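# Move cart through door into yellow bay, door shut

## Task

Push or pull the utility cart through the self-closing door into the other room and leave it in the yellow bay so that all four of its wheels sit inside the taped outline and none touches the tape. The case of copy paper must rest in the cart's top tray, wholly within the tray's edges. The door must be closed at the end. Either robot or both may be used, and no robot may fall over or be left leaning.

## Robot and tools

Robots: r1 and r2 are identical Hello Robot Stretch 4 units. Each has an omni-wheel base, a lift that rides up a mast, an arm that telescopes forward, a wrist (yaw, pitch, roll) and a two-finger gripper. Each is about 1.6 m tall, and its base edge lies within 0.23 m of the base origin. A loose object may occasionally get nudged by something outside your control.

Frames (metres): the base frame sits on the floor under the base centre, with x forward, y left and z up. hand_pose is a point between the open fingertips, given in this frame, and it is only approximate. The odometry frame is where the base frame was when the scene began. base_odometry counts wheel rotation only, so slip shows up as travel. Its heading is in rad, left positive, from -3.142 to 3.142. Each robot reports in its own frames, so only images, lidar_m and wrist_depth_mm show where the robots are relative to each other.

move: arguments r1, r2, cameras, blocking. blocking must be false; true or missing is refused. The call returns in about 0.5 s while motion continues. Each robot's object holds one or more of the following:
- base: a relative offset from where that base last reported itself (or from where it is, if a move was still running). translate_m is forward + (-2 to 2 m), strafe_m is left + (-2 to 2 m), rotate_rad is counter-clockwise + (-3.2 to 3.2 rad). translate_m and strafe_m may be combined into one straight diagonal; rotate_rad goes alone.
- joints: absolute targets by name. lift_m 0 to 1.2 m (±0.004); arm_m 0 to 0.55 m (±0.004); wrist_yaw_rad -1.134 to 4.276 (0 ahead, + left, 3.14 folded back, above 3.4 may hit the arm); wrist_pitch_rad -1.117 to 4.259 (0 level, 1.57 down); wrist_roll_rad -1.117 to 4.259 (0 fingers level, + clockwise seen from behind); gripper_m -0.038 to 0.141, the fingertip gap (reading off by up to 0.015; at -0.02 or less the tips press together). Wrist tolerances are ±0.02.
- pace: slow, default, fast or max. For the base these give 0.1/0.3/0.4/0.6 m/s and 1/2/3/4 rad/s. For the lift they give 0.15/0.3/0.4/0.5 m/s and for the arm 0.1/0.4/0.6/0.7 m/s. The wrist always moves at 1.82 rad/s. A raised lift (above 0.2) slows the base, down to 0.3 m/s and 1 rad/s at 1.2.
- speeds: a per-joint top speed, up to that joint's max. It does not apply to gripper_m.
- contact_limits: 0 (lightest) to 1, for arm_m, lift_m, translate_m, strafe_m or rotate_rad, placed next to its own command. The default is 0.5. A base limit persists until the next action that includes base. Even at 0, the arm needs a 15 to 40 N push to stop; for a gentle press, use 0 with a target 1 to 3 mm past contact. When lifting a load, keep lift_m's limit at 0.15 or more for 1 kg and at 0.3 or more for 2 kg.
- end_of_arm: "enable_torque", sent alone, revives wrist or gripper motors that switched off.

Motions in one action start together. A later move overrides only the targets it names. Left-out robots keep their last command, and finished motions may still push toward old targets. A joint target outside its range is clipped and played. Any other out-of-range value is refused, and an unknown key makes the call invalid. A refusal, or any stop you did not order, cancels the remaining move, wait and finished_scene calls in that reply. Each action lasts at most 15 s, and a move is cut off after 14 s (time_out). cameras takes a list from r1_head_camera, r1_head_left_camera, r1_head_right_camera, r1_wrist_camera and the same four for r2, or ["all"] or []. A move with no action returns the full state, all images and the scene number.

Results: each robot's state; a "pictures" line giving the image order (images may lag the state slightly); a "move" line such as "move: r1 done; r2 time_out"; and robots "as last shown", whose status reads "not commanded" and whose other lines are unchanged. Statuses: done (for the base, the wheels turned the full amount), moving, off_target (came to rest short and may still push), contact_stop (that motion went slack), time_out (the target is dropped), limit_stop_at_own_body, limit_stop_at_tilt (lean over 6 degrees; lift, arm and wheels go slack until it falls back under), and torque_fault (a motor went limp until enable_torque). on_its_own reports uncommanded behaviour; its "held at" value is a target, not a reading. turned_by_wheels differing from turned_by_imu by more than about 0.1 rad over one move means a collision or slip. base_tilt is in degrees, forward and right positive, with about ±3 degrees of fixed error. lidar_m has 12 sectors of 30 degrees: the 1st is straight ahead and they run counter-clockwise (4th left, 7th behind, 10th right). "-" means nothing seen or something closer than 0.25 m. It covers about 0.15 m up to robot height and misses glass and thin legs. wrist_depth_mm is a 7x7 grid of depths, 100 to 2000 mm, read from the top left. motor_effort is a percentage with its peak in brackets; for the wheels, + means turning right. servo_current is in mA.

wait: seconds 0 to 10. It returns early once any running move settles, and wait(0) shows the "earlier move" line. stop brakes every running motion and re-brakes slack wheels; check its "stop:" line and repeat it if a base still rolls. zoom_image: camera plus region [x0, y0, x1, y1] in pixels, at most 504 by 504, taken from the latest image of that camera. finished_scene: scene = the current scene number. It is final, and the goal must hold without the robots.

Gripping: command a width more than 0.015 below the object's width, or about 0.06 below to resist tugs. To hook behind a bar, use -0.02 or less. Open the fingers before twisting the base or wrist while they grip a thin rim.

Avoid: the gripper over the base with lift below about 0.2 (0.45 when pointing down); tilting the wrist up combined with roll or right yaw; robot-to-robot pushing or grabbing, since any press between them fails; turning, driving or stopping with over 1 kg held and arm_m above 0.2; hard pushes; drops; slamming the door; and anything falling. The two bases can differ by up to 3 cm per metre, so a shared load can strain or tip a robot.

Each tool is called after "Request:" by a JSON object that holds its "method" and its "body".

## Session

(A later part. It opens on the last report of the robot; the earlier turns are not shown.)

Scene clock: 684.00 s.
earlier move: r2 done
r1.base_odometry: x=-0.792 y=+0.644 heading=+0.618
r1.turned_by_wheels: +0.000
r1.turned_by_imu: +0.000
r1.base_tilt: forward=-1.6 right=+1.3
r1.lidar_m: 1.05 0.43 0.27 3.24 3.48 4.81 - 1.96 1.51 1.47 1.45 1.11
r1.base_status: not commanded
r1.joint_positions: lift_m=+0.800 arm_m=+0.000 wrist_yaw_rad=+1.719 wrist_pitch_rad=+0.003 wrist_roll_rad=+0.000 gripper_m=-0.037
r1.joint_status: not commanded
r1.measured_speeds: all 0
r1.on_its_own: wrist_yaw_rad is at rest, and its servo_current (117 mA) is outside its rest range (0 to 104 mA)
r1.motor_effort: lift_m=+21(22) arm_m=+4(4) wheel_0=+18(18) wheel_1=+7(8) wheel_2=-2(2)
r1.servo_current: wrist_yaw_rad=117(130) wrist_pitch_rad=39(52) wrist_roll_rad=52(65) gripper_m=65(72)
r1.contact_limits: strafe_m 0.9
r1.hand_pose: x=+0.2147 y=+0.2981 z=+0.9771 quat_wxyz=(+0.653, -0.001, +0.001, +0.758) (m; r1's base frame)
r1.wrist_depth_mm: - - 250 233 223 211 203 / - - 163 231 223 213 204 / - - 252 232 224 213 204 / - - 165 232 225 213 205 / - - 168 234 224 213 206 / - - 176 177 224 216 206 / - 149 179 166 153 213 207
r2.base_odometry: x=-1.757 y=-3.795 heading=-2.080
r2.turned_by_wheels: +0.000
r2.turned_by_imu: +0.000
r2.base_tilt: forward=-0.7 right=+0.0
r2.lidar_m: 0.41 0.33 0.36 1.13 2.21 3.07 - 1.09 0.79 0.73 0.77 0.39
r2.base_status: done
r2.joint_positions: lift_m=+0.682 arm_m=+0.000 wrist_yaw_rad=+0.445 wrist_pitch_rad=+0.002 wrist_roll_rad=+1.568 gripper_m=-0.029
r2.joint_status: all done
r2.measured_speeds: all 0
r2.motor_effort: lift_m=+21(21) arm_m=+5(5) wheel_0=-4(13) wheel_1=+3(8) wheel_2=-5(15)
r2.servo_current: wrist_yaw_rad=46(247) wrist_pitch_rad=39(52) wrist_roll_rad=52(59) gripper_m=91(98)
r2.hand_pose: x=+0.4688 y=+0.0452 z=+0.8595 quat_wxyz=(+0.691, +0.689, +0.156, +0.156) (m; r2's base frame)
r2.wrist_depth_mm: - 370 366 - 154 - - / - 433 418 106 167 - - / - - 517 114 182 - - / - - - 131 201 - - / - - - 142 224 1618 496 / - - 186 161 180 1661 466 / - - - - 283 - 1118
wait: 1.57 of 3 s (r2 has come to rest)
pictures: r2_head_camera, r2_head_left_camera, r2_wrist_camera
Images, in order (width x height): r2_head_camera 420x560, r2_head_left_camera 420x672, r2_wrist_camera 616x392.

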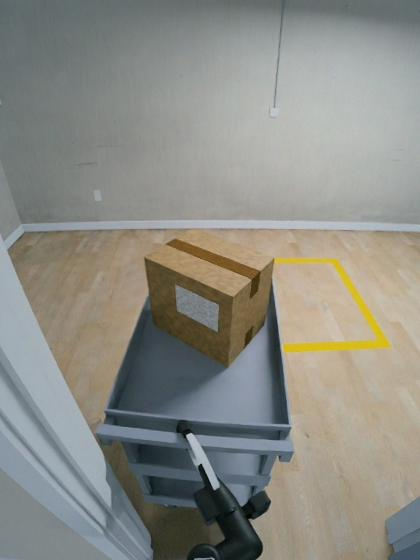

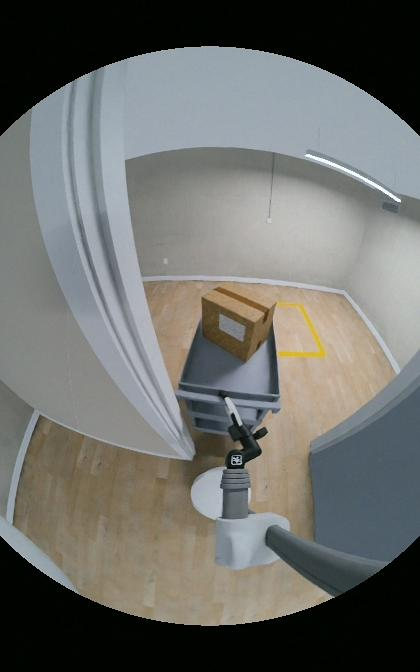

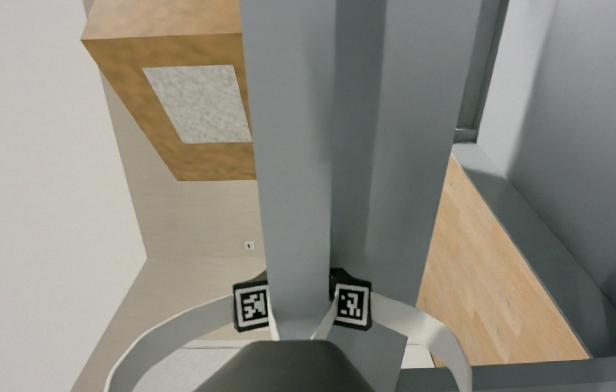

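Request:
{"method": "move", "body": {"blocking": false, "r2": {"base":{"translate_m":0.4,"strafe_m":0.0},"pace":"slow"}}}

Request:
{"method": "wait", "body": {"seconds": 6, "cameras": ["r2_head_camera","r2_head_left_camera","r2_wrist_camera"]}}

Scene clock: 690.93 s.
move: r2 moving
r1.base_odometry: x=-0.792 y=+0.644 heading=+0.618
r1.turned_by_wheels: +0.000
r1.turned_by_imu: +0.000
r1.base_tilt: forward=-1.6 right=+1.2
r1.lidar_m: 1.04 0.42 0.27 3.22 3.47 4.82 - 1.98 1.50 1.47 1.43 1.11
r1.base_status: not commanded
r1.joint_positions: lift_m=+0.800 arm_m=+0.000 wrist_yaw_rad=+1.719 wrist_pitch_rad=+0.003 wrist_roll_rad=+0.000 gripper_m=-0.037
r1.joint_status: not commanded
r1.measured_speeds: all 0
r1.motor_effort: lift_m=+21(22) arm_m=+4(4) wheel_0=+18(18) wheel_1=+7(8) wheel_2=-2(2)
r1.servo_current: wrist_yaw_rad=124(137) wrist_pitch_rad=52(52) wrist_roll_rad=59(59) gripper_m=59(72)
r1.contact_limits: strafe_m 0.9
r1.hand_pose: x=+0.2147 y=+0.2981 z=+0.9771 quat_wxyz=(+0.653, -0.001, +0.001, +0.758) (m; r1's base frame)
r1.wrist_depth_mm: - - 249 233 223 211 202 / - - 163 232 223 213 204 / - - 252 232 224 212 205 / - - 165 231 224 213 206 / - - 168 233 225 214 206 / - - 176 176 224 216 206 / - 150 179 165 153 213 206
r2.base_odometry: x=-1.763 y=-3.806 heading=-2.080
r2.turned_by_wheels: +0.000
r2.turned_by_imu: +0.001
r2.base_tilt: forward=-0.6 right=+0.0
r2.lidar_m: 0.39 0.31 0.34 1.13 2.18 3.05 - 1.09 0.78 0.74 0.79 0.40
r2.base_status: translate_m moving; strafe_m moving
r2.joint_positions: lift_m=+0.682 arm_m=+0.000 wrist_yaw_rad=+0.448 wrist_pitch_rad=+0.002 wrist_roll_rad=+1.568 gripper_m=-0.029
r2.joint_status: not commanded
r2.measured_speeds: translate_m=+0.049 strafe_m=+0.000 rotate_rad=+0.004 lift_m=+0.000 arm_m=+0.000 wrist_yaw_rad=+0.021 wrist_pitch_rad=+0.000 wrist_roll_rad=+0.000
r2.motor_effort: lift_m=+21(21) arm_m=+4(5) wheel_0=+6(10) wheel_1=+8(8) wheel_2=-12(13)
r2.servo_current: wrist_yaw_rad=46(59) wrist_pitch_rad=39(46) wrist_roll_rad=46(52) gripper_m=91(98)
r2.hand_pose: x=+0.4687 y=+0.0461 z=+0.8595 quat_wxyz=(+0.690, +0.688, +0.157, +0.157) (m; r2's base frame)
r2.wrist_depth_mm: - 359 359 - 149 - - / - 421 421 102 162 - - / - - 530 110 179 - - / - - - 126 198 - - / - - - 139 222 1618 504 / - - 186 158 179 1618 459 / - - - - 286 - 1138
pictures: none

Scene clock: 695.70 s.
earlier move: r2 done
r1.base_odometry: x=-0.792 y=+0.644 heading=+0.618
r1.turned_by_wheels: +0.000
r1.turned_by_imu: +0.000
r1.base_tilt: forward=-1.6 right=+1.2
r1.lidar_m: 1.04 0.42 0.28 3.22 3.50 4.80 - 1.95 1.51 1.48 1.44 1.11
r1.base_status: not commanded
r1.joint_positions: lift_m=+0.800 arm_m=+0.000 wrist_yaw_rad=+1.719 wrist_pitch_rad=+0.003 wrist_roll_rad=+0.000 gripper_m=-0.037
r1.joint_status: not commanded
r1.measured_speeds: all 0
r1.on_its_own: wrist_yaw_rad is at rest, and its servo_current (111 mA) is outside its rest range (0 to 104 mA)
r1.motor_effort: lift_m=+21(22) arm_m=+4(4) wheel_0=+18(18) wheel_1=+7(8) wheel_2=-2(2)
r1.servo_current: wrist_yaw_rad=111(137) wrist_pitch_rad=46(52) wrist_roll_rad=65(78) gripper_m=72(72)
r1.contact_limits: strafe_m 0.9
r1.hand_pose: x=+0.2147 y=+0.2981 z=+0.9771 quat_wxyz=(+0.653, -0.001, +0.001, +0.758) (m; r1's base frame)
r1.wrist_depth_mm: - - 252 232 223 211 204 / - - 163 230 224 213 204 / - - 251 232 224 212 204 / - - 165 231 224 212 205 / - - 168 234 225 213 206 / - - 176 177 224 216 206 / - 149 179 165 153 213 207
r2.base_odometry: x=-1.951 y=-4.144 heading=-2.080
r2.turned_by_wheels: +0.000
r2.turned_by_imu: +0.003
r2.base_tilt: forward=-0.7 right=+0.0
r2.lidar_m: 0.42 0.41 2.14 0.26 0.25 4.15 - 1.06 0.76 0.78 2.82 0.38
r2.base_status: done
r2.joint_positions: lift_m=+0.682 arm_m=+0.000 wrist_yaw_rad=+0.453 wrist_pitch_rad=+0.002 wrist_roll_rad=+1.568 gripper_m=-0.029
r2.joint_status: not commanded
r2.measured_speeds: all 0
r2.motor_effort: lift_m=+21(21) arm_m=+4(5) wheel_0=+7(15) wheel_1=+6(10) wheel_2=-4(13)
r2.servo_current: wrist_yaw_rad=52(59) wrist_pitch_rad=39(46) wrist_roll_rad=46(65) gripper_m=98(104)
r2.hand_pose: x=+0.4684 y=+0.0475 z=+0.8595 quat_wxyz=(+0.690, +0.688, +0.159, +0.158) (m; r2's base frame)
r2.wrist_depth_mm: - 392 379 105 160 - - / - 404 410 115 172 - - / - - 496 120 186 - - / - - 634 133 202 - - / - - - 146 223 1661 521 / - - 187 165 179 1618 480 / - - - - - - 1205
wait: 4.77 of 6 s (r2 has come to rest)
pictures: r2_head_camera, r2_head_left_camera, r2_wrist_camera
Images, in order (width x height): r2_head_camera 420x560, r2_head_left_camera 420x672, r2_wrist_camera 616x392.

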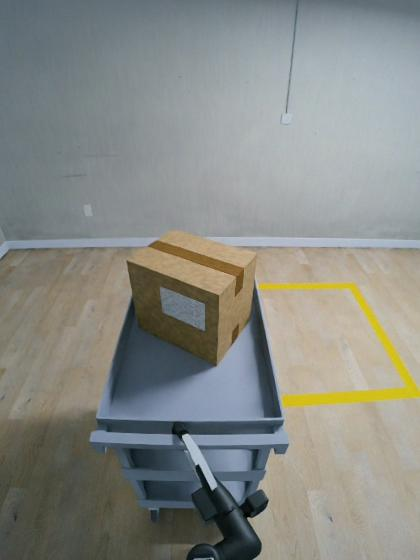

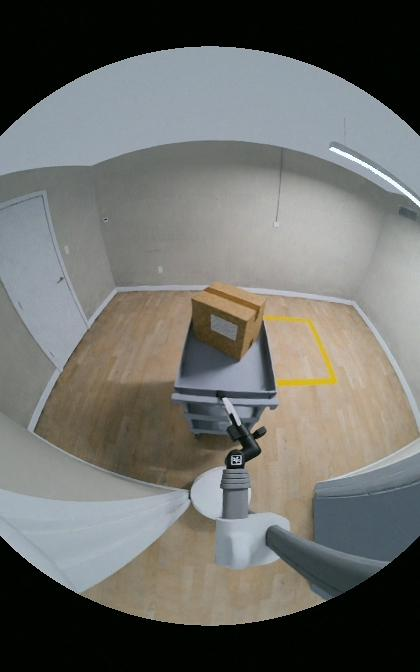

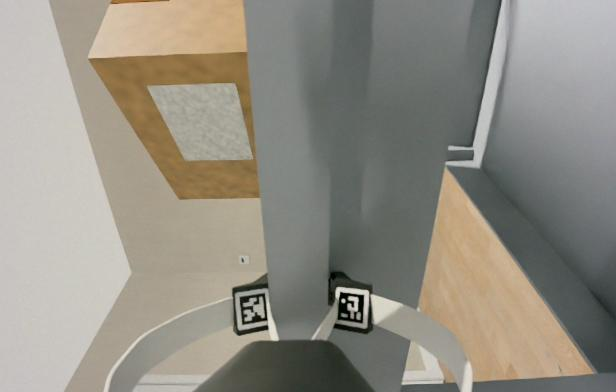

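Request:
{"method": "move", "body": {"blocking": false, "r2": {"base":{"translate_m":0.36,"strafe_m":-0.01},"joints":{"wrist_yaw_rad":0.75},"speeds":{"wrist_yaw_rad":0.1},"pace":"slow"}}}

Request:
{"method": "wait", "body": {"seconds": 5, "cameras": ["r2_head_camera","r2_head_left_camera"]}}

Scene clock: 708.30 s.
move: r2 moving
r1.base_odometry: x=-0.792 y=+0.644 heading=+0.618
r1.turned_by_wheels: +0.000
r1.turned_by_imu: +0.000
r1.base_tilt: forward=-1.6 right=+1.3
r1.lidar_m: 1.05 0.43 0.27 3.23 3.48 4.80 - 1.95 1.51 1.47 1.43 1.10
r1.base_status: not commanded
r1.joint_positions: lift_m=+0.800 arm_m=+0.000 wrist_yaw_rad=+1.719 wrist_pitch_rad=+0.003 wrist_roll_rad=+0.000 gripper_m=-0.037
r1.joint_status: not commanded
r1.measured_speeds: all 0
r1.motor_effort: lift_m=+21(21) arm_m=+4(4) wheel_0=+17(18) wheel_1=+7(8) wheel_2=-2(2)
r1.servo_current: wrist_yaw_rad=104(130) wrist_pitch_rad=39(46) wrist_roll_rad=65(65) gripper_m=65(72)
r1.contact_limits: strafe_m 0.9
r1.hand_pose: x=+0.2147 y=+0.2981 z=+0.9771 quat_wxyz=(+0.653, -0.001, +0.001, +0.758) (m; r1's base frame)
r1.wrist_depth_mm: - - 250 232 222 211 204 / - - 162 232 224 213 203 / - - 252 233 224 212 205 / - - 165 231 225 213 205 / - - 168 233 225 213 206 / - - 176 176 225 216 206 / - 150 180 165 153 213 208
r2.base_odometry: x=-1.958 y=-4.155 heading=-2.080
r2.turned_by_wheels: +0.000
r2.turned_by_imu: +0.001
r2.base_tilt: forward=-0.7 right=+0.1
r2.lidar_m: 0.41 0.43 2.15 0.26 0.25 4.34 - 1.08 0.79 0.78 2.79 0.40
r2.base_status: translate_m moving; strafe_m moving
r2.joint_positions: lift_m=+0.682 arm_m=+0.000 wrist_yaw_rad=+0.490 wrist_pitch_rad=+0.002 wrist_roll_rad=+1.568 gripper_m=-0.029
r2.joint_status: wrist_yaw_rad moving
r2.measured_speeds: translate_m=+0.049 strafe_m=-0.002 rotate_rad=-0.003 lift_m=+0.000 arm_m=+0.000 wrist_yaw_rad=+0.079 wrist_pitch_rad=+0.000 wrist_roll_rad=+0.000
r2.motor_effort: lift_m=+21(21) arm_m=+5(5) wheel_0=+6(13) wheel_1=+7(8) wheel_2=-12(12)
r2.servo_current: wrist_yaw_rad=46(91) wrist_pitch_rad=46(46) wrist_roll_rad=59(59) gripper_m=91(98)
r2.hand_pose: x=+0.4665 y=+0.0585 z=+0.8595 quat_wxyz=(+0.687, +0.685, +0.172, +0.171) (m; r2's base frame)
r2.wrist_depth_mm: - 382 373 104 158 - - / - 407 404 113 170 - - / - - 504 118 185 - - / - - - 131 202 - - / - - - 145 223 1756 517 / - - 187 161 179 1576 477 / - - - - - - 1182
pictures: none

Scene clock: 712.67 s.
earlier move: r2 done
r1.base_odometry: x=-0.792 y=+0.644 heading=+0.618
r1.turned_by_wheels: +0.000
r1.turned_by_imu: +0.000
r1.base_tilt: forward=-1.6 right=+1.2
r1.lidar_m: 1.07 0.41 0.28 3.23 3.46 4.80 - 1.97 1.51 1.46 1.41 1.11
r1.base_status: not commanded
r1.joint_positions: lift_m=+0.800 arm_m=+0.000 wrist_yaw_rad=+1.719 wrist_pitch_rad=+0.003 wrist_roll_rad=+0.000 gripper_m=-0.037
r1.joint_status: not commanded
r1.measured_speeds: all 0
r1.on_its_own: wrist_yaw_rad is at rest, and its servo_current (130 mA) is outside its rest range (0 to 104 mA)
r1.motor_effort: lift_m=+21(22) arm_m=+4(4) wheel_0=+18(18) wheel_1=+7(8) wheel_2=-2(2)
r1.servo_current: wrist_yaw_rad=130(130) wrist_pitch_rad=39(52) wrist_roll_rad=59(65) gripper_m=72(78)
r1.contact_limits: strafe_m 0.9
r1.hand_pose: x=+0.2147 y=+0.2981 z=+0.9771 quat_wxyz=(+0.653, -0.001, +0.001, +0.758) (m; r1's base frame)
r1.wrist_depth_mm: - - 250 233 222 211 204 / - - 162 232 223 212 204 / - - 251 231 224 212 204 / - - 165 231 224 212 205 / - - 168 234 225 213 205 / - - 176 177 224 216 206 / - 149 180 165 153 213 207
r2.base_odometry: x=-2.135 y=-4.453 heading=-2.079
r2.turned_by_wheels: +0.001
r2.turned_by_imu: +0.001
r2.base_tilt: forward=-0.6 right=+0.1
r2.lidar_m: 0.38 0.42 2.12 1.31 0.50 0.42 - 1.08 0.88 1.62 2.81 0.37
r2.base_status: done
r2.joint_positions: lift_m=+0.682 arm_m=+0.000 wrist_yaw_rad=+0.749 wrist_pitch_rad=+0.002 wrist_roll_rad=+1.568 gripper_m=-0.029
r2.joint_status: all done
r2.measured_speeds: all 0
r2.motor_effort: lift_m=+21(21) arm_m=+4(5) wheel_0=+7(13) wheel_1=+6(8) wheel_2=-5(13)
r2.servo_current: wrist_yaw_rad=46(124) wrist_pitch_rad=39(46) wrist_roll_rad=46(59) gripper_m=91(98)
r2.hand_pose: x=+0.4415 y=+0.1325 z=+0.8595 quat_wxyz=(+0.659, +0.657, +0.259, +0.259) (m; r2's base frame)
r2.wrist_depth_mm: - 370 370 - - 119 - / - - 488 - 135 - - / - - - - 155 - - / - - - - 181 1499 517 / - - - 113 217 1618 466 / - - 185 136 177 1661 421 / - - - - - - 1138
wait: 4.37 of 5 s (r2 has come to rest)
pictures: r2_head_camera, r2_head_left_camera
Images, in order (width x height): r2_head_camera 420x560, r2_head_left_camera 420x672.

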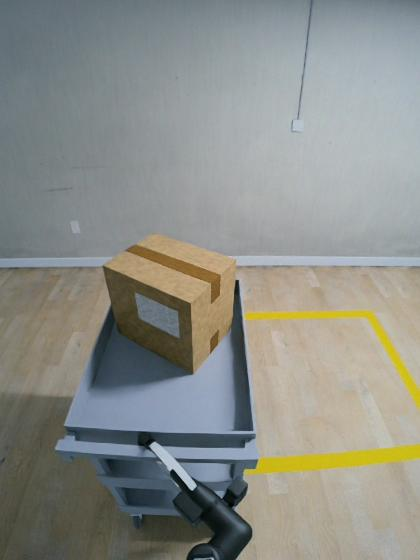

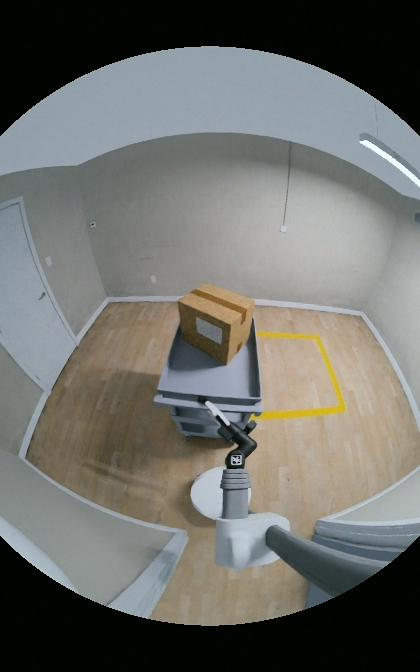

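Request:
{"method": "move", "body": {"blocking": false, "r2": {"base":{"translate_m":0.12,"strafe_m":0.35},"joints":{"wrist_yaw_rad":0.2},"speeds":{"wrist_yaw_rad":0.15},"pace":"slow"}}}

Request:
{"method": "wait", "body": {"seconds": 5.5, "cameras": ["r2_head_camera","r2_head_left_camera"]}}

Scene clock: 729.93 s.
move: r2 moving
r1.base_odometry: x=-0.792 y=+0.644 heading=+0.618
r1.turned_by_wheels: +0.000
r1.turned_by_imu: +0.000
r1.base_tilt: forward=-1.6 right=+1.2
r1.lidar_m: 1.06 0.42 0.28 3.24 3.47 4.79 - 1.94 1.51 1.46 1.44 1.12
r1.base_status: not commanded
r1.joint_positions: lift_m=+0.800 arm_m=+0.000 wrist_yaw_rad=+1.719 wrist_pitch_rad=+0.003 wrist_roll_rad=+0.000 gripper_m=-0.037
r1.joint_status: not commanded
r1.measured_speeds: all 0
r1.motor_effort: lift_m=+22(22) arm_m=+4(4) wheel_0=+18(18) wheel_1=+7(8) wheel_2=-2(2)
r1.servo_current: wrist_yaw_rad=117(117) wrist_pitch_rad=39(52) wrist_roll_rad=39(72) gripper_m=65(72)
r1.contact_limits: strafe_m 0.9
r1.hand_pose: x=+0.2147 y=+0.2981 z=+0.9771 quat_wxyz=(+0.653, -0.001, +0.001, +0.758) (m; r1's base frame)
r1.wrist_depth_mm: - - 251 233 223 211 204 / - - 162 232 223 213 204 / - - 252 232 224 213 204 / - - 165 232 225 213 205 / - - 168 233 225 213 207 / - - 176 176 224 216 206 / - 150 179 165 153 213 207
r2.base_odometry: x=-2.127 y=-4.463 heading=-2.079
r2.turned_by_wheels: +0.000
r2.turned_by_imu: +0.000
r2.base_tilt: forward=-0.7 right=+0.1
r2.lidar_m: 0.37 0.42 2.10 1.36 0.50 0.41 - 1.09 0.89 1.66 2.80 0.40
r2.base_status: translate_m moving; strafe_m moving
r2.joint_positions: lift_m=+0.682 arm_m=+0.000 wrist_yaw_rad=+0.700 wrist_pitch_rad=+0.002 wrist_roll_rad=+1.568 gripper_m=-0.029
r2.joint_status: wrist_yaw_rad moving
r2.measured_speeds: translate_m=+0.016 strafe_m=+0.046 rotate_rad=+0.000 lift_m=+0.000 arm_m=+0.000 wrist_yaw_rad=-0.151 wrist_pitch_rad=+0.000 wrist_roll_rad=+0.000
r2.motor_effort: lift_m=+21(21) arm_m=+4(5) wheel_0=-4(5) wheel_1=+9(11) wheel_2=-8(9)
r2.servo_current: wrist_yaw_rad=85(98) wrist_pitch_rad=39(46) wrist_roll_rad=46(52) gripper_m=91(98)
r2.hand_pose: x=+0.4478 y=+0.1188 z=+0.8595 quat_wxyz=(+0.665, +0.663, +0.243, +0.242) (m; r2's base frame)
r2.wrist_depth_mm: - 359 377 - 122 - - / - 517 466 - 139 - - / - - - - 163 - - / - - - - 183 1537 517 / - - - 119 216 1618 477 / - - 186 140 177 1618 1205 / - - - - 355 1618 1078
pictures: none

Scene clock: 734.40 s.
earlier move: r2 done
r1.base_odometry: x=-0.792 y=+0.644 heading=+0.618
r1.turned_by_wheels: +0.000
r1.turned_by_imu: +0.000
r1.base_tilt: forward=-1.7 right=+1.3
r1.lidar_m: 1.03 0.44 0.29 3.22 3.48 4.81 - 1.94 1.50 1.47 1.43 1.11
r1.base_status: not commanded
r1.joint_positions: lift_m=+0.800 arm_m=+0.000 wrist_yaw_rad=+1.719 wrist_pitch_rad=+0.003 wrist_roll_rad=+0.000 gripper_m=-0.037
r1.joint_status: not commanded
r1.measured_speeds: all 0
r1.on_its_own: wrist_yaw_rad is at rest, and its servo_current (111 mA) is outside its rest range (0 to 104 mA)
r1.motor_effort: lift_m=+21(22) arm_m=+4(4) wheel_0=+18(18) wheel_1=+7(8) wheel_2=-2(2)
r1.servo_current: wrist_yaw_rad=111(137) wrist_pitch_rad=33(52) wrist_roll_rad=52(72) gripper_m=65(78)
r1.contact_limits: strafe_m 0.9
r1.hand_pose: x=+0.2147 y=+0.2981 z=+0.9771 quat_wxyz=(+0.653, -0.001, +0.001, +0.758) (m; r1's base frame)
r1.wrist_depth_mm: - - 250 232 222 210 204 / - - 163 231 223 213 204 / - - 252 231 224 213 204 / - - 165 232 224 213 206 / - - 169 234 225 213 206 / - - 175 176 224 215 206 / - 150 179 165 153 213 208
r2.base_odometry: x=-1.888 y=-4.728 heading=-2.080
r2.turned_by_wheels: -0.001
r2.turned_by_imu: +0.000
r2.base_tilt: forward=-0.7 right=+0.1
r2.lidar_m: 0.43 0.47 1.74 1.71 0.65 0.47 0.42 1.57 1.24 2.07 3.14 0.38
r2.base_status: done
r2.joint_positions: lift_m=+0.682 arm_m=+0.000 wrist_yaw_rad=+0.199 wrist_pitch_rad=+0.002 wrist_roll_rad=+1.568 gripper_m=-0.029
r2.joint_status: all done
r2.measured_speeds: all 0
r2.motor_effort: lift_m=+21(21) arm_m=+4(5) wheel_0=-8(12) wheel_1=+3(11) wheel_2=-6(9)
r2.servo_current: wrist_yaw_rad=52(117) wrist_pitch_rad=39(46) wrist_roll_rad=59(65) gripper_m=91(104)
r2.hand_pose: x=+0.4708 y=-0.0288 z=+0.8595 quat_wxyz=(+0.705, +0.703, +0.071, +0.070) (m; r2's base frame)
r2.wrist_depth_mm: - 375 377 105 160 - - / - 418 415 115 173 - - / - - 504 121 187 - - / - - - 134 204 - - / - - - 147 225 1756 504 / - - 186 167 179 1708 469 / - - - - - - 1138
wait: 4.47 of 5.5 s (r2 has come to rest)
pictures: r2_head_camera, r2_head_left_camera
Images, in order (width x height): r2_head_camera 420x560, r2_head_left_camera 420x672.

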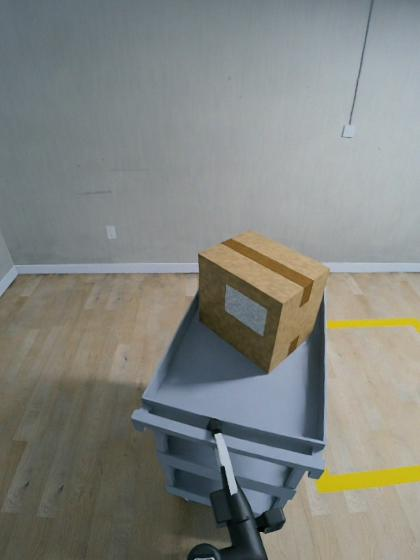

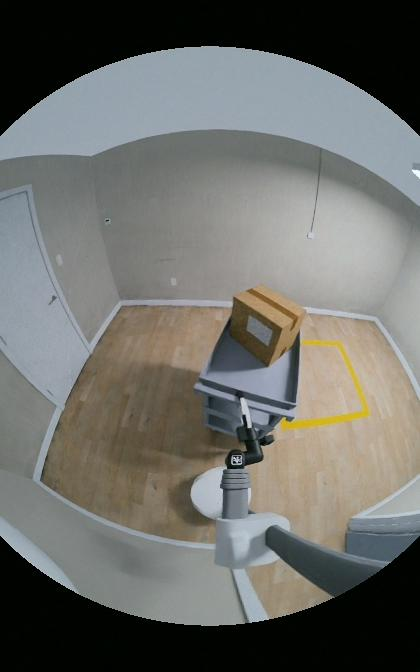

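Request:
{"method": "move", "body": {"blocking": false, "r2": {"base":{"translate_m":0.06,"strafe_m":0.28},"joints":{"wrist_yaw_rad":0.0},"speeds":{"wrist_yaw_rad":0.15},"pace":"slow"}}}

Request:
{"method": "wait", "body": {"seconds": 4.5}}

Request:
{"method": "move", "body": {"blocking": false, "r2": {"base":{"rotate_rad":-0.4},"pace":"slow"}}}

Request:
{"method": "wait", "body": {"seconds": 3, "cameras": ["r2_head_camera","r2_head_left_camera","r2_head_right_camera"]}}

Scene clock: 740.57 s.
move: r2 moving
r1.base_odometry: x=-0.792 y=+0.644 heading=+0.618
r1.turned_by_wheels: +0.000
r1.turned_by_imu: +0.000
r1.base_tilt: forward=-1.6 right=+1.3
r1.lidar_m: 1.07 0.41 0.27 3.24 3.49 4.79 - 1.97 1.51 1.47 1.46 1.11
r1.base_status: not commanded
r1.joint_positions: lift_m=+0.800 arm_m=+0.000 wrist_yaw_rad=+1.719 wrist_pitch_rad=+0.003 wrist_roll_rad=+0.000 gripper_m=-0.037
r1.joint_status: not commanded
r1.measured_speeds: all 0
r1.motor_effort: lift_m=+21(22) arm_m=+4(4) wheel_0=+17(18) wheel_1=+7(8) wheel_2=-2(2)
r1.servo_current: wrist_yaw_rad=104(124) wrist_pitch_rad=39(52) wrist_roll_rad=46(59) gripper_m=72(72)
r1.contact_limits: strafe_m 0.9
r1.hand_pose: x=+0.2147 y=+0.2981 z=+0.9771 quat_wxyz=(+0.653, -0.001, +0.001, +0.758) (m; r1's base frame)
r1.wrist_depth_mm: - - 251 233 223 211 204 / - - 162 232 224 213 204 / - - 253 232 224 213 206 / - - 165 232 225 212 205 / - - 168 235 225 213 206 / - - 176 176 224 215 206 / - 149 180 165 153 213 206
r2.base_odometry: x=-1.878 y=-4.737 heading=-2.080
r2.turned_by_wheels: +0.000
r2.turned_by_imu: +0.000
r2.base_tilt: forward=-0.7 right=+0.0
r2.lidar_m: 0.44 0.49 1.75 1.71 0.65 0.48 0.46 0.50 1.26 2.12 3.20 0.39
r2.base_status: translate_m moving; strafe_m moving
r2.joint_positions: lift_m=+0.682 arm_m=+0.000 wrist_yaw_rad=+0.138 wrist_pitch_rad=+0.002 wrist_roll_rad=+1.568 gripper_m=-0.029
r2.joint_status: wrist_yaw_rad moving
r2.measured_speeds: translate_m=+0.011 strafe_m=+0.051 rotate_rad=+0.000 lift_m=+0.000 arm_m=+0.000 wrist_yaw_rad=-0.150 wrist_pitch_rad=+0.000 wrist_roll_rad=+0.000
r2.motor_effort: lift_m=+21(21) arm_m=+5(5) wheel_0=-5(12) wheel_1=+7(9) wheel_2=-6(7)
r2.servo_current: wrist_yaw_rad=59(65) wrist_pitch_rad=46(46) wrist_roll_rad=46(52) gripper_m=91(98)
r2.hand_pose: x=+0.4685 y=-0.0469 z=+0.8595 quat_wxyz=(+0.706, +0.704, +0.049, +0.048) (m; r2's base frame)
r2.wrist_depth_mm: - 389 394 110 165 - - / - 407 410 120 177 - - / - - 492 127 190 - - / - - 621 138 206 - - / - - - 153 224 1756 521 / - - 186 168 180 1618 477 / - - - - - - 1229
pictures: none

Scene clock: 744.17 s.
earlier move: r2 done
r1.base_odometry: x=-0.792 y=+0.644 heading=+0.618
r1.turned_by_wheels: +0.000
r1.turned_by_imu: +0.000
r1.base_tilt: forward=-1.6 right=+1.3
r1.lidar_m: 1.03 0.42 0.29 3.24 3.50 4.80 - 1.98 1.52 1.47 1.40 1.12
r1.base_status: not commanded
r1.joint_positions: lift_m=+0.800 arm_m=+0.000 wrist_yaw_rad=+1.719 wrist_pitch_rad=+0.003 wrist_roll_rad=+0.000 gripper_m=-0.037
r1.joint_status: not commanded
r1.measured_speeds: all 0
r1.on_its_own: wrist_yaw_rad is at rest, and its servo_current (117 mA) is outside its rest range (0 to 104 mA)
r1.motor_effort: lift_m=+21(22) arm_m=+4(4) wheel_0=+17(18) wheel_1=+7(8) wheel_2=-2(2)
r1.servo_current: wrist_yaw_rad=117(130) wrist_pitch_rad=39(52) wrist_roll_rad=52(72) gripper_m=65(72)
r1.contact_limits: strafe_m 0.9
r1.hand_pose: x=+0.2147 y=+0.2981 z=+0.9771 quat_wxyz=(+0.653, -0.001, +0.001, +0.758) (m; r1's base frame)
r1.wrist_depth_mm: - - 251 233 223 211 203 / - - 162 231 224 213 204 / - - 252 232 224 213 204 / - - 165 233 224 213 206 / - - 168 234 226 213 206 / - - 176 176 224 215 206 / - 149 180 165 153 213 207
r2.base_odometry: x=-1.673 y=-4.917 heading=-2.081
r2.turned_by_wheels: +0.000
r2.turned_by_imu: -0.001
r2.base_tilt: forward=-0.7 right=+0.1
r2.lidar_m: 0.42 2.03 1.47 1.43 0.75 0.52 0.49 0.57 1.53 2.30 0.38 0.34
r2.base_status: done
r2.joint_positions: lift_m=+0.682 arm_m=+0.000 wrist_yaw_rad=-0.001 wrist_pitch_rad=+0.002 wrist_roll_rad=+1.568 gripper_m=-0.029
r2.joint_status: all done
r2.measured_speeds: all 0
r2.motor_effort: lift_m=+21(21) arm_m=+4(5) wheel_0=-8(15) wheel_1=+3(9) wheel_2=-5(8)
r2.servo_current: wrist_yaw_rad=59(117) wrist_pitch_rad=39(52) wrist_roll_rad=46(59) gripper_m=91(98)
r2.hand_pose: x=+0.4591 y=-0.0878 z=+0.8595 quat_wxyz=(+0.708, +0.706, +0.000, -0.001) (m; r2's base frame)
r2.wrist_depth_mm: - 362 359 - 143 - - / - 462 442 - 160 - - / - - 564 106 175 - - / - - - 116 196 1618 - / - - - 135 224 1661 484 / - - 186 158 180 1576 1182 / - - - - 340 - 347
wait: 3.60 of 4.5 s (r2 has come to rest)
pictures: none

Scene clock: 744.67 s.
move: r2 moving
r1.base_odometry: x=-0.792 y=+0.644 heading=+0.618
r1.turned_by_wheels: +0.000
r1.turned_by_imu: +0.000
r1.base_tilt: forward=-1.6 right=+1.2
r1.lidar_m: 1.04 0.42 0.28 3.23 3.48 4.79 - 1.97 1.51 1.46 1.43 1.10
r1.base_status: not commanded
r1.joint_positions: lift_m=+0.800 arm_m=+0.000 wrist_yaw_rad=+1.719 wrist_pitch_rad=+0.003 wrist_roll_rad=+0.000 gripper_m=-0.037
r1.joint_status: not commanded
r1.measured_speeds: all 0
r1.motor_effort: lift_m=+21(21) arm_m=+4(4) wheel_0=+17(18) wheel_1=+7(8) wheel_2=-2(2)
r1.servo_current: wrist_yaw_rad=111(130) wrist_pitch_rad=46(46) wrist_roll_rad=52(59) gripper_m=65(72)
r1.contact_limits: strafe_m 0.9
r1.hand_pose: x=+0.2147 y=+0.2981 z=+0.9771 quat_wxyz=(+0.653, -0.001, +0.001, +0.758) (m; r1's base frame)
r1.wrist_depth_mm: - - 252 233 223 211 203 / - - 162 232 223 213 204 / - - 253 232 224 212 204 / - - 165 232 224 213 206 / - - 168 234 225 213 206 / - - 176 176 224 216 206 / - 150 180 165 153 213 206
r2.base_odometry: x=-1.673 y=-4.917 heading=-2.204
r2.turned_by_wheels: -0.123
r2.turned_by_imu: -0.119
r2.base_tilt: forward=-0.7 right=+0.0
r2.lidar_m: 0.43 2.31 1.54 1.43 0.83 0.57 0.52 0.52 1.53 1.55 3.37 0.36
r2.base_status: rotate_rad moving
r2.joint_positions: lift_m=+0.682 arm_m=+0.000 wrist_yaw_rad=+0.007 wrist_pitch_rad=+0.002 wrist_roll_rad=+1.568 gripper_m=-0.029
r2.joint_status: not commanded
r2.measured_speeds: translate_m=+0.000 strafe_m=+0.000 rotate_rad=-0.485 lift_m=+0.000 arm_m=+0.000 wrist_yaw_rad=+0.001 wrist_pitch_rad=+0.000 wrist_roll_rad=+0.000
r2.motor_effort: lift_m=+21(21) arm_m=+4(5) wheel_0=+13(16) wheel_1=+9(9) wheel_2=+11(12)
r2.servo_current: wrist_yaw_rad=46(59) wrist_pitch_rad=39(46) wrist_roll_rad=52(59) gripper_m=85(98)
r2.hand_pose: x=+0.4599 y=-0.0853 z=+0.8595 quat_wxyz=(+0.708, +0.706, +0.003, +0.002) (m; r2's base frame)
r2.wrist_depth_mm: - 368 370 103 155 - - / - 430 415 108 167 - - / - - 512 115 183 - - / - - - 131 200 - - / - - - 142 221 1618 500 / - - 187 161 180 1618 466 / - - - - - - 1205
pictures: none

Scene clock: 745.73 s.
earlier move: r2 done
r1.base_odometry: x=-0.792 y=+0.644 heading=+0.618
r1.turned_by_wheels: +0.000
r1.turned_by_imu: +0.000
r1.base_tilt: forward=-1.6 right=+1.3
r1.lidar_m: 1.06 0.43 0.27 3.23 3.47 4.80 - 1.97 1.51 1.47 1.43 1.11
r1.base_status: not commanded
r1.joint_positions: lift_m=+0.800 arm_m=+0.000 wrist_yaw_rad=+1.719 wrist_pitch_rad=+0.003 wrist_roll_rad=+0.000 gripper_m=-0.037
r1.joint_status: not commanded
r1.measured_speeds: all 0
r1.on_its_own: wrist_yaw_rad is at rest, and its servo_current (124 mA) is outside its rest range (0 to 104 mA)
r1.motor_effort: lift_m=+21(21) arm_m=+4(4) wheel_0=+18(18) wheel_1=+7(8) wheel_2=-2(2)
r1.servo_current: wrist_yaw_rad=124(130) wrist_pitch_rad=39(52) wrist_roll_rad=59(59) gripper_m=72(72)
r1.contact_limits: strafe_m 0.9
r1.hand_pose: x=+0.2147 y=+0.2981 z=+0.9771 quat_wxyz=(+0.653, -0.001, +0.001, +0.758) (m; r1's base frame)
r1.wrist_depth_mm: - - 251 232 223 211 204 / - - 163 232 223 213 204 / - - 252 232 224 213 204 / - - 164 233 225 213 206 / - - 169 235 224 213 206 / - - 175 177 224 215 206 / - 150 180 165 153 213 206
r2.base_odometry: x=-1.673 y=-4.917 heading=-2.480
r2.turned_by_wheels: -0.276
r2.turned_by_imu: -0.268
r2.base_tilt: forward=-0.6 right=+0.1
r2.lidar_m: 0.36 0.43 1.78 1.46 1.29 0.66 0.50 0.52 0.59 1.53 3.29 0.43
r2.base_status: done
r2.joint_positions: lift_m=+0.682 arm_m=+0.000 wrist_yaw_rad=+0.006 wrist_pitch_rad=+0.002 wrist_roll_rad=+1.568 gripper_m=-0.029
r2.joint_status: not commanded
r2.measured_speeds: all 0
r2.motor_effort: lift_m=+21(21) arm_m=+4(5) wheel_0=+5(16) wheel_1=+4(9) wheel_2=+5(12)
r2.servo_current: wrist_yaw_rad=59(65) wrist_pitch_rad=39(46) wrist_roll_rad=46(59) gripper_m=98(98)
r2.hand_pose: x=+0.4598 y=-0.0857 z=+0.8595 quat_wxyz=(+0.708, +0.706, +0.003, +0.002) (m; r2's base frame)
r2.wrist_depth_mm: - - - 163 220 1661 - / - - - 165 223 759 - / - - 459 167 226 - - / - - 480 169 229 - - / - - 544 171 231 - - / - - 186 173 179 - - / - - - - - - 484
wait: 1.07 of 3 s (r2 has come to rest)
pictures: r2_head_camera, r2_head_left_camera, r2_head_right_camera
Images, in order (width x height): r2_head_camera 420x560, r2_head_left_camera 420x672, r2_head_right_camera 420x672.

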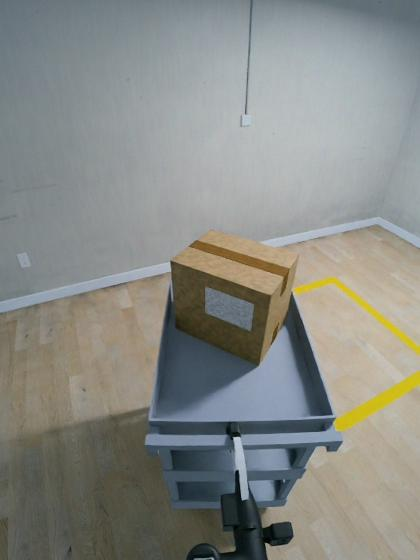

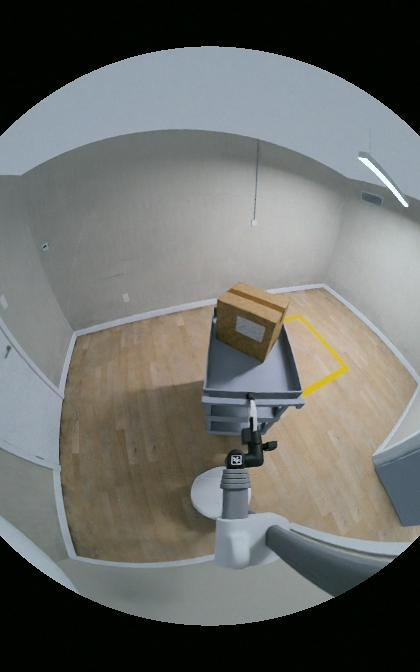

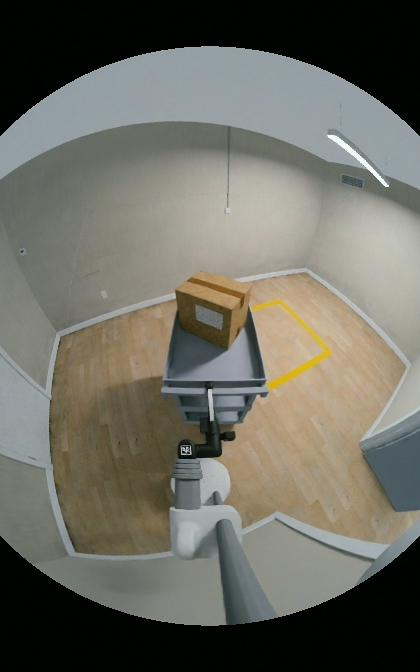

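Request:
{"method": "move", "body": {"blocking": false, "r1": {"joints":{"gripper_m":0.13}}, "r2": {"base":{"translate_m":0.1,"strafe_m":0.36},"pace":"slow"}}}

Request:
{"method": "wait", "body": {"seconds": 4.5}}

Request:
{"method": "wait", "body": {"seconds": 4.0}}

Request:
{"method": "move", "body": {"blocking": false, "r2": {"base":{"rotate_rad":-0.39},"pace":"slow"}}}

Request:
{"method": "wait", "body": {"seconds": 3, "cameras": ["r2_head_camera","r2_head_left_camera","r2_head_right_camera","r1_head_left_camera"]}}

Scene clock: 762.17 s.
move: r1 moving; r2 moving
r1.base_odometry: x=-0.792 y=+0.644 heading=+0.618
r1.turned_by_wheels: +0.000
r1.turned_by_imu: +0.000
r1.base_tilt: forward=-1.6 right=+1.2
r1.lidar_m: 1.07 0.45 0.29 3.22 3.45 4.82 - 1.97 1.50 1.47 1.43 1.12
r1.base_status: not commanded
r1.joint_positions: lift_m=+0.800 arm_m=+0.000 wrist_yaw_rad=+1.719 wrist_pitch_rad=+0.003 wrist_roll_rad=+0.000 gripper_m=-0.012
r1.joint_status: gripper_m moving
r1.measured_speeds: all 0
r1.motor_effort: lift_m=+21(21) arm_m=+3(4) wheel_0=+18(18) wheel_1=+7(8) wheel_2=-2(2)
r1.servo_current: wrist_yaw_rad=111(117) wrist_pitch_rad=39(52) wrist_roll_rad=65(65) gripper_m=46(78)
r1.contact_limits: strafe_m 0.9
r1.hand_pose: x=+0.2147 y=+0.2981 z=+0.9771 quat_wxyz=(+0.653, -0.001, +0.001, +0.758) (m; r1's base frame)
r1.wrist_depth_mm: - - 166 236 227 215 207 / - - 164 236 227 216 208 / - - 257 235 229 216 208 / - - 170 235 229 216 209 / - - 256 238 229 216 210 / - - 180 182 227 220 - / - 160 257 170 160 216 211
r2.base_odometry: x=-1.668 y=-4.929 heading=-2.480
r2.turned_by_wheels: +0.000
r2.turned_by_imu: +0.000
r2.base_tilt: forward=-0.7 right=+0.0
r2.lidar_m: 0.40 0.40 1.77 1.45 1.34 0.66 0.55 0.52 0.59 1.53 3.30 0.43
r2.base_status: translate_m moving; strafe_m moving
r2.joint_positions: lift_m=+0.682 arm_m=+0.000 wrist_yaw_rad=+0.001 wrist_pitch_rad=+0.002 wrist_roll_rad=+1.568 gripper_m=-0.029
r2.joint_status: not commanded
r2.measured_speeds: translate_m=+0.012 strafe_m=+0.048 rotate_rad=-0.002 lift_m=+0.000 arm_m=+0.000 wrist_yaw_rad=-0.029 wrist_pitch_rad=+0.000 wrist_roll_rad=+0.000
r2.motor_effort: lift_m=+21(21) arm_m=+4(5) wheel_0=-4(8) wheel_1=+9(10) wheel_2=-6(7)
r2.servo_current: wrist_yaw_rad=39(52) wrist_pitch_rad=39(52) wrist_roll_rad=39(52) gripper_m=85(91)
r2.hand_pose: x=+0.4594 y=-0.0870 z=+0.8595 quat_wxyz=(+0.708, +0.706, +0.001, +0.000) (m; r2's base frame)
r2.wrist_depth_mm: - - - 165 224 1576 - / - - - 166 225 750 - / - - 466 168 228 - - / - - 480 229 230 - - / - - 539 171 231 - - / - - 186 173 180 - - / - - - - - 1618 484
pictures: none

Scene clock: 764.07 s.
earlier move: r1 done; r2 moving
r1.base_odometry: x=-0.791 y=+0.644 heading=+0.616
r1.turned_by_wheels: -0.001
r1.turned_by_imu: -0.002
r1.base_tilt: forward=-1.6 right=+1.3
r1.lidar_m: 1.07 0.74 0.62 3.23 3.45 4.79 - 1.98 1.50 1.48 1.43 1.11
r1.base_status: not commanded
r1.joint_positions: lift_m=+0.800 arm_m=+0.000 wrist_yaw_rad=+1.703 wrist_pitch_rad=+0.003 wrist_roll_rad=+0.000 gripper_m=+0.130
r1.joint_status: all done
r1.measured_speeds: all 0
r1.motor_effort: lift_m=+21(22) arm_m=+4(4) wheel_0=+3(18) wheel_1=+3(8) wheel_2=-1(2)
r1.servo_current: wrist_yaw_rad=52(130) wrist_pitch_rad=46(52) wrist_roll_rad=39(72) gripper_m=46(91)
r1.contact_limits: strafe_m 0.9
r1.hand_pose: x=+0.2196 y=+0.2974 z=+0.9771 quat_wxyz=(+0.659, -0.001, +0.001, +0.752) (m; r1's base frame)
r1.wrist_depth_mm: - - - - 539 496 452 / - - - - 544 500 452 / - - - - 544 500 455 / - - - - 539 504 459 / - - - - 544 508 459 / - 210 - - 211 204 462 / - - - 146 554 508 466
r2.base_odometry: x=-1.600 y=-5.094 heading=-2.480
r2.turned_by_wheels: +0.000
r2.turned_by_imu: +0.000
r2.base_tilt: forward=-0.7 right=+0.1
r2.lidar_m: 0.41 2.17 1.56 1.28 1.28 0.80 0.63 0.64 0.68 1.70 3.44 0.42
r2.base_status: translate_m moving; strafe_m moving
r2.joint_positions: lift_m=+0.682 arm_m=+0.000 wrist_yaw_rad=-0.004 wrist_pitch_rad=+0.002 wrist_roll_rad=+1.568 gripper_m=-0.029
r2.joint_status: not commanded
r2.measured_speeds: translate_m=+0.028 strafe_m=+0.096 rotate_rad=+0.001 lift_m=+0.000 arm_m=+0.000 wrist_yaw_rad=+0.000 wrist_pitch_rad=+0.000 wrist_roll_rad=+0.000
r2.motor_effort: lift_m=+21(21) arm_m=+4(5) wheel_0=-4(16) wheel_1=+5(10) wheel_2=-10(12)
r2.servo_current: wrist_yaw_rad=52(65) wrist_pitch_rad=39(52) wrist_roll_rad=59(65) gripper_m=85(98)
r2.hand_pose: x=+0.4589 y=-0.0886 z=+0.8595 quat_wxyz=(+0.708, +0.706, -0.001, -0.002) (m; r2's base frame)
r2.wrist_depth_mm: - - 549 138 191 - - / - 480 439 143 200 768 - / - 477 449 149 208 - - / - - 525 156 216 - - / - - 621 163 227 - - / - - 182 169 178 1661 496 / - - - - - - 1182
wait: 1.90 of 4.5 s (r1 has come to rest)
pictures: none

Scene clock: 766.67 s.
earlier move: r2 done
r1.base_odometry: x=-0.791 y=+0.644 heading=+0.616
r1.turned_by_wheels: +0.000
r1.turned_by_imu: +0.000
r1.base_tilt: forward=-1.5 right=+1.3
r1.lidar_m: 1.08 1.12 1.37 3.21 3.45 4.78 - 1.96 1.52 1.48 1.42 1.12
r1.base_status: not commanded
r1.joint_positions: lift_m=+0.800 arm_m=+0.000 wrist_yaw_rad=+1.703 wrist_pitch_rad=+0.003 wrist_roll_rad=+0.000 gripper_m=+0.130
r1.joint_status: all done
r1.measured_speeds: all 0
r1.motor_effort: lift_m=+21(22) arm_m=+4(4) wheel_0=+4(18) wheel_1=+3(8) wheel_2=-1(2)
r1.servo_current: wrist_yaw_rad=52(130) wrist_pitch_rad=46(52) wrist_roll_rad=46(72) gripper_m=39(91)
r1.contact_limits: strafe_m 0.9
r1.hand_pose: x=+0.2196 y=+0.2974 z=+0.9771 quat_wxyz=(+0.659, -0.001, +0.001, +0.752) (m; r1's base frame)
r1.wrist_depth_mm: - - - - - - - / - - - - - - - / - - - - - - - / - - - - - - - / - - - - - - - / - 210 - - - 197 - / - - - 146 - - -
r2.base_odometry: x=-1.531 y=-5.263 heading=-2.480
r2.turned_by_wheels: +0.000
r2.turned_by_imu: +0.000
r2.base_tilt: forward=-0.7 right=+0.0
r2.lidar_m: 0.43 2.04 1.41 1.13 1.16 0.95 0.75 0.73 0.83 1.68 0.41 0.35
r2.base_status: done
r2.joint_positions: lift_m=+0.682 arm_m=+0.000 wrist_yaw_rad=-0.004 wrist_pitch_rad=+0.002 wrist_roll_rad=+1.568 gripper_m=-0.029
r2.joint_status: not commanded
r2.measured_speeds: all 0
r2.motor_effort: lift_m=+21(21) arm_m=+4(5) wheel_0=-5(16) wheel_1=+3(10) wheel_2=-6(12)
r2.servo_current: wrist_yaw_rad=46(65) wrist_pitch_rad=39(52) wrist_roll_rad=46(65) gripper_m=98(98)
r2.hand_pose: x=+0.4589 y=-0.0886 z=+0.8595 quat_wxyz=(+0.708, +0.706, -0.001, -0.002) (m; r2's base frame)
r2.wrist_depth_mm: - 379 377 105 160 - - / - 424 413 116 172 - - / - - 508 123 187 - - / - - - 134 204 - - / - - - 147 224 1576 512 / - - 182 167 179 1618 477 / - - - - - - 1182
wait: 2.60 of 4 s (r2 has come to rest)
pictures: none

Scene clock: 767.17 s.
move: r2 moving
r1: as last shown
r1.base_tilt: forward=-1.6 right=+1.3
r1.lidar_m: 1.08 1.15 1.47 3.24 3.47 4.82 - 1.98 1.50 1.46 1.42 1.10
r1.motor_effort: lift_m=+21(21) arm_m=+4(4) wheel_0=+4(4) wheel_1=+3(3) wheel_2=-1(1)
r1.servo_current: wrist_yaw_rad=52(52) wrist_pitch_rad=46(52) wrist_roll_rad=33(52) gripper_m=46(52)
r1.contact_limits: strafe_m 0.9
r1.wrist_depth_mm: - - - - - - - / - - - - - - - / - - - - - - - / - - - - - - - / - - - - - - - / - 210 - - - 196 - / - - - 146 - - -
r2.base_odometry: x=-1.531 y=-5.263 heading=-2.604
r2.turned_by_wheels: -0.123
r2.turned_by_imu: -0.120
r2.base_tilt: forward=-0.7 right=+0.1
r2.lidar_m: 0.41 2.06 1.60 1.17 1.14 1.05 0.76 0.74 0.77 1.43 3.34 0.38
r2.base_status: rotate_rad moving
r2.joint_positions: lift_m=+0.682 arm_m=+0.000 wrist_yaw_rad=+0.007 wrist_pitch_rad=+0.002 wrist_roll_rad=+1.568 gripper_m=-0.029
r2.joint_status: not commanded
r2.measured_speeds: translate_m=+0.000 strafe_m=-0.002 rotate_rad=-0.492 lift_m=+0.000 arm_m=+0.000 wrist_yaw_rad=+0.000 wrist_pitch_rad=+0.000 wrist_roll_rad=+0.000
r2.motor_effort: lift_m=+21(21) arm_m=+5(5) wheel_0=+14(16) wheel_1=+10(10) wheel_2=+11(12)
r2.servo_current: wrist_yaw_rad=52(59) wrist_pitch_rad=39(46) wrist_roll_rad=46(52) gripper_m=85(98)
r2.hand_pose: x=+0.4598 y=-0.0855 z=+0.8595 quat_wxyz=(+0.708, +0.706, +0.003, +0.002) (m; r2's base frame)
r2.wrist_depth_mm: - 455 439 118 172 - - / - 407 402 125 183 - - / - 504 469 133 195 - - / - - 574 144 206 - - / - - - 153 224 1863 - / - - 182 167 179 1618 492 / - - - - - - 1160
pictures: none

Scene clock: 768.20 s.
earlier move: r2 done
r1.base_odometry: x=-0.791 y=+0.644 heading=+0.616
r1.turned_by_wheels: +0.000
r1.turned_by_imu: +0.000
r1.base_tilt: forward=-1.6 right=+1.3
r1.lidar_m: 1.09 1.16 1.56 3.23 3.48 4.81 - 1.96 1.50 1.47 1.43 1.10
r1.base_status: not commanded
r1.joint_positions: lift_m=+0.800 arm_m=+0.000 wrist_yaw_rad=+1.703 wrist_pitch_rad=+0.003 wrist_roll_rad=+0.000 gripper_m=+0.130
r1.joint_status: not commanded
r1.measured_speeds: all 0
r1.motor_effort: lift_m=+21(22) arm_m=+4(4) wheel_0=+4(4) wheel_1=+3(3) wheel_2=-1(1)
r1.servo_current: wrist_yaw_rad=46(65) wrist_pitch_rad=46(52) wrist_roll_rad=59(72) gripper_m=33(52)
r1.contact_limits: strafe_m 0.9
r1.hand_pose: x=+0.2196 y=+0.2974 z=+0.9771 quat_wxyz=(+0.659, -0.001, +0.001, +0.752) (m; r1's base frame)
r1.wrist_depth_mm: - - - - - - - / - - - - - - - / - - - - - - - / - - - - - - - / - - - - - - - / - 210 - - - 197 - / - - - 146 - - -
r2.base_odometry: x=-1.531 y=-5.263 heading=-2.869
r2.turned_by_wheels: -0.265
r2.turned_by_imu: -0.258
r2.base_tilt: forward=-0.7 right=+0.0
r2.lidar_m: 0.37 0.41 2.06 1.30 1.14 1.14 0.89 0.73 0.72 0.89 1.80 0.43
r2.base_status: done
r2.joint_positions: lift_m=+0.682 arm_m=+0.000 wrist_yaw_rad=+0.007 wrist_pitch_rad=+0.002 wrist_roll_rad=+1.568 gripper_m=-0.029
r2.joint_status: not commanded
r2.measured_speeds: all 0
r2.motor_effort: lift_m=+21(21) arm_m=+4(5) wheel_0=+6(16) wheel_1=+4(10) wheel_2=+7(12)
r2.servo_current: wrist_yaw_rad=52(72) wrist_pitch_rad=46(46) wrist_roll_rad=46(59) gripper_m=91(98)
r2.hand_pose: x=+0.4598 y=-0.0855 z=+0.8595 quat_wxyz=(+0.708, +0.706, +0.003, +0.002) (m; r2's base frame)
r2.wrist_depth_mm: - - - 174 233 1708 1182 / - - - 173 233 1499 - / - - 530 173 234 842 - / - - 473 233 233 842 - / - - 521 173 232 - - / - - 186 172 179 - - / - - - - - - -
wait: 1.03 of 3 s (r2 has come to rest)
pictures: r1_head_left_camera, r2_head_camera, r2_head_left_camera, r2_head_right_camera
Images, in order (width x height): r1_head_left_camera 420x672, r2_head_camera 420x560, r2_head_left_camera 420x672, r2_head_right_camera 420x672.

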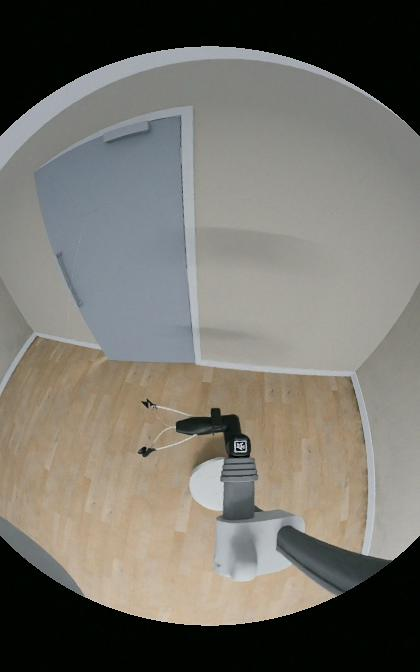

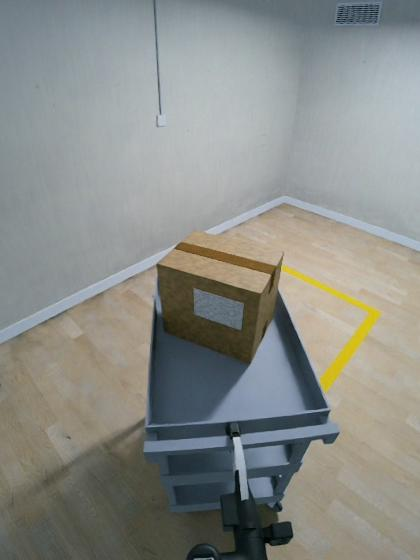

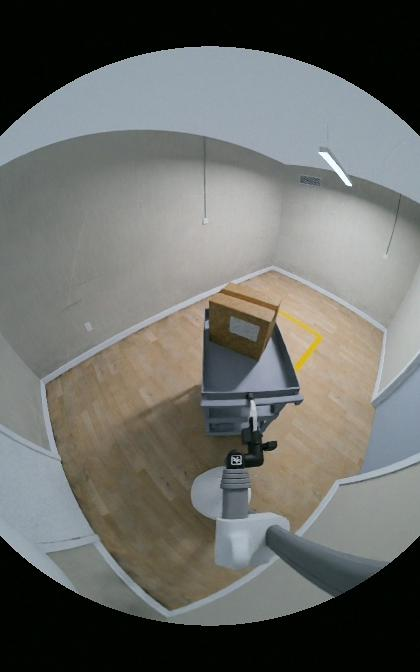

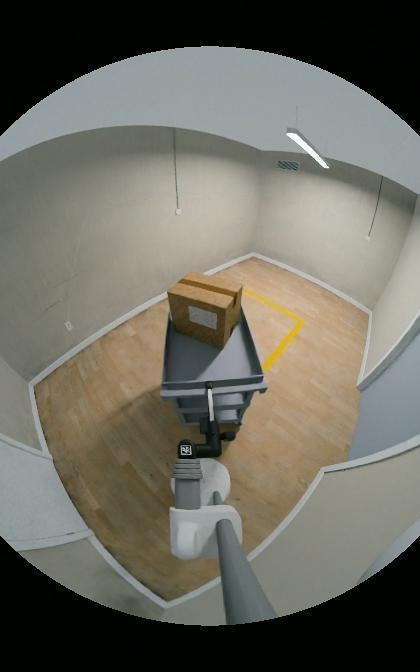

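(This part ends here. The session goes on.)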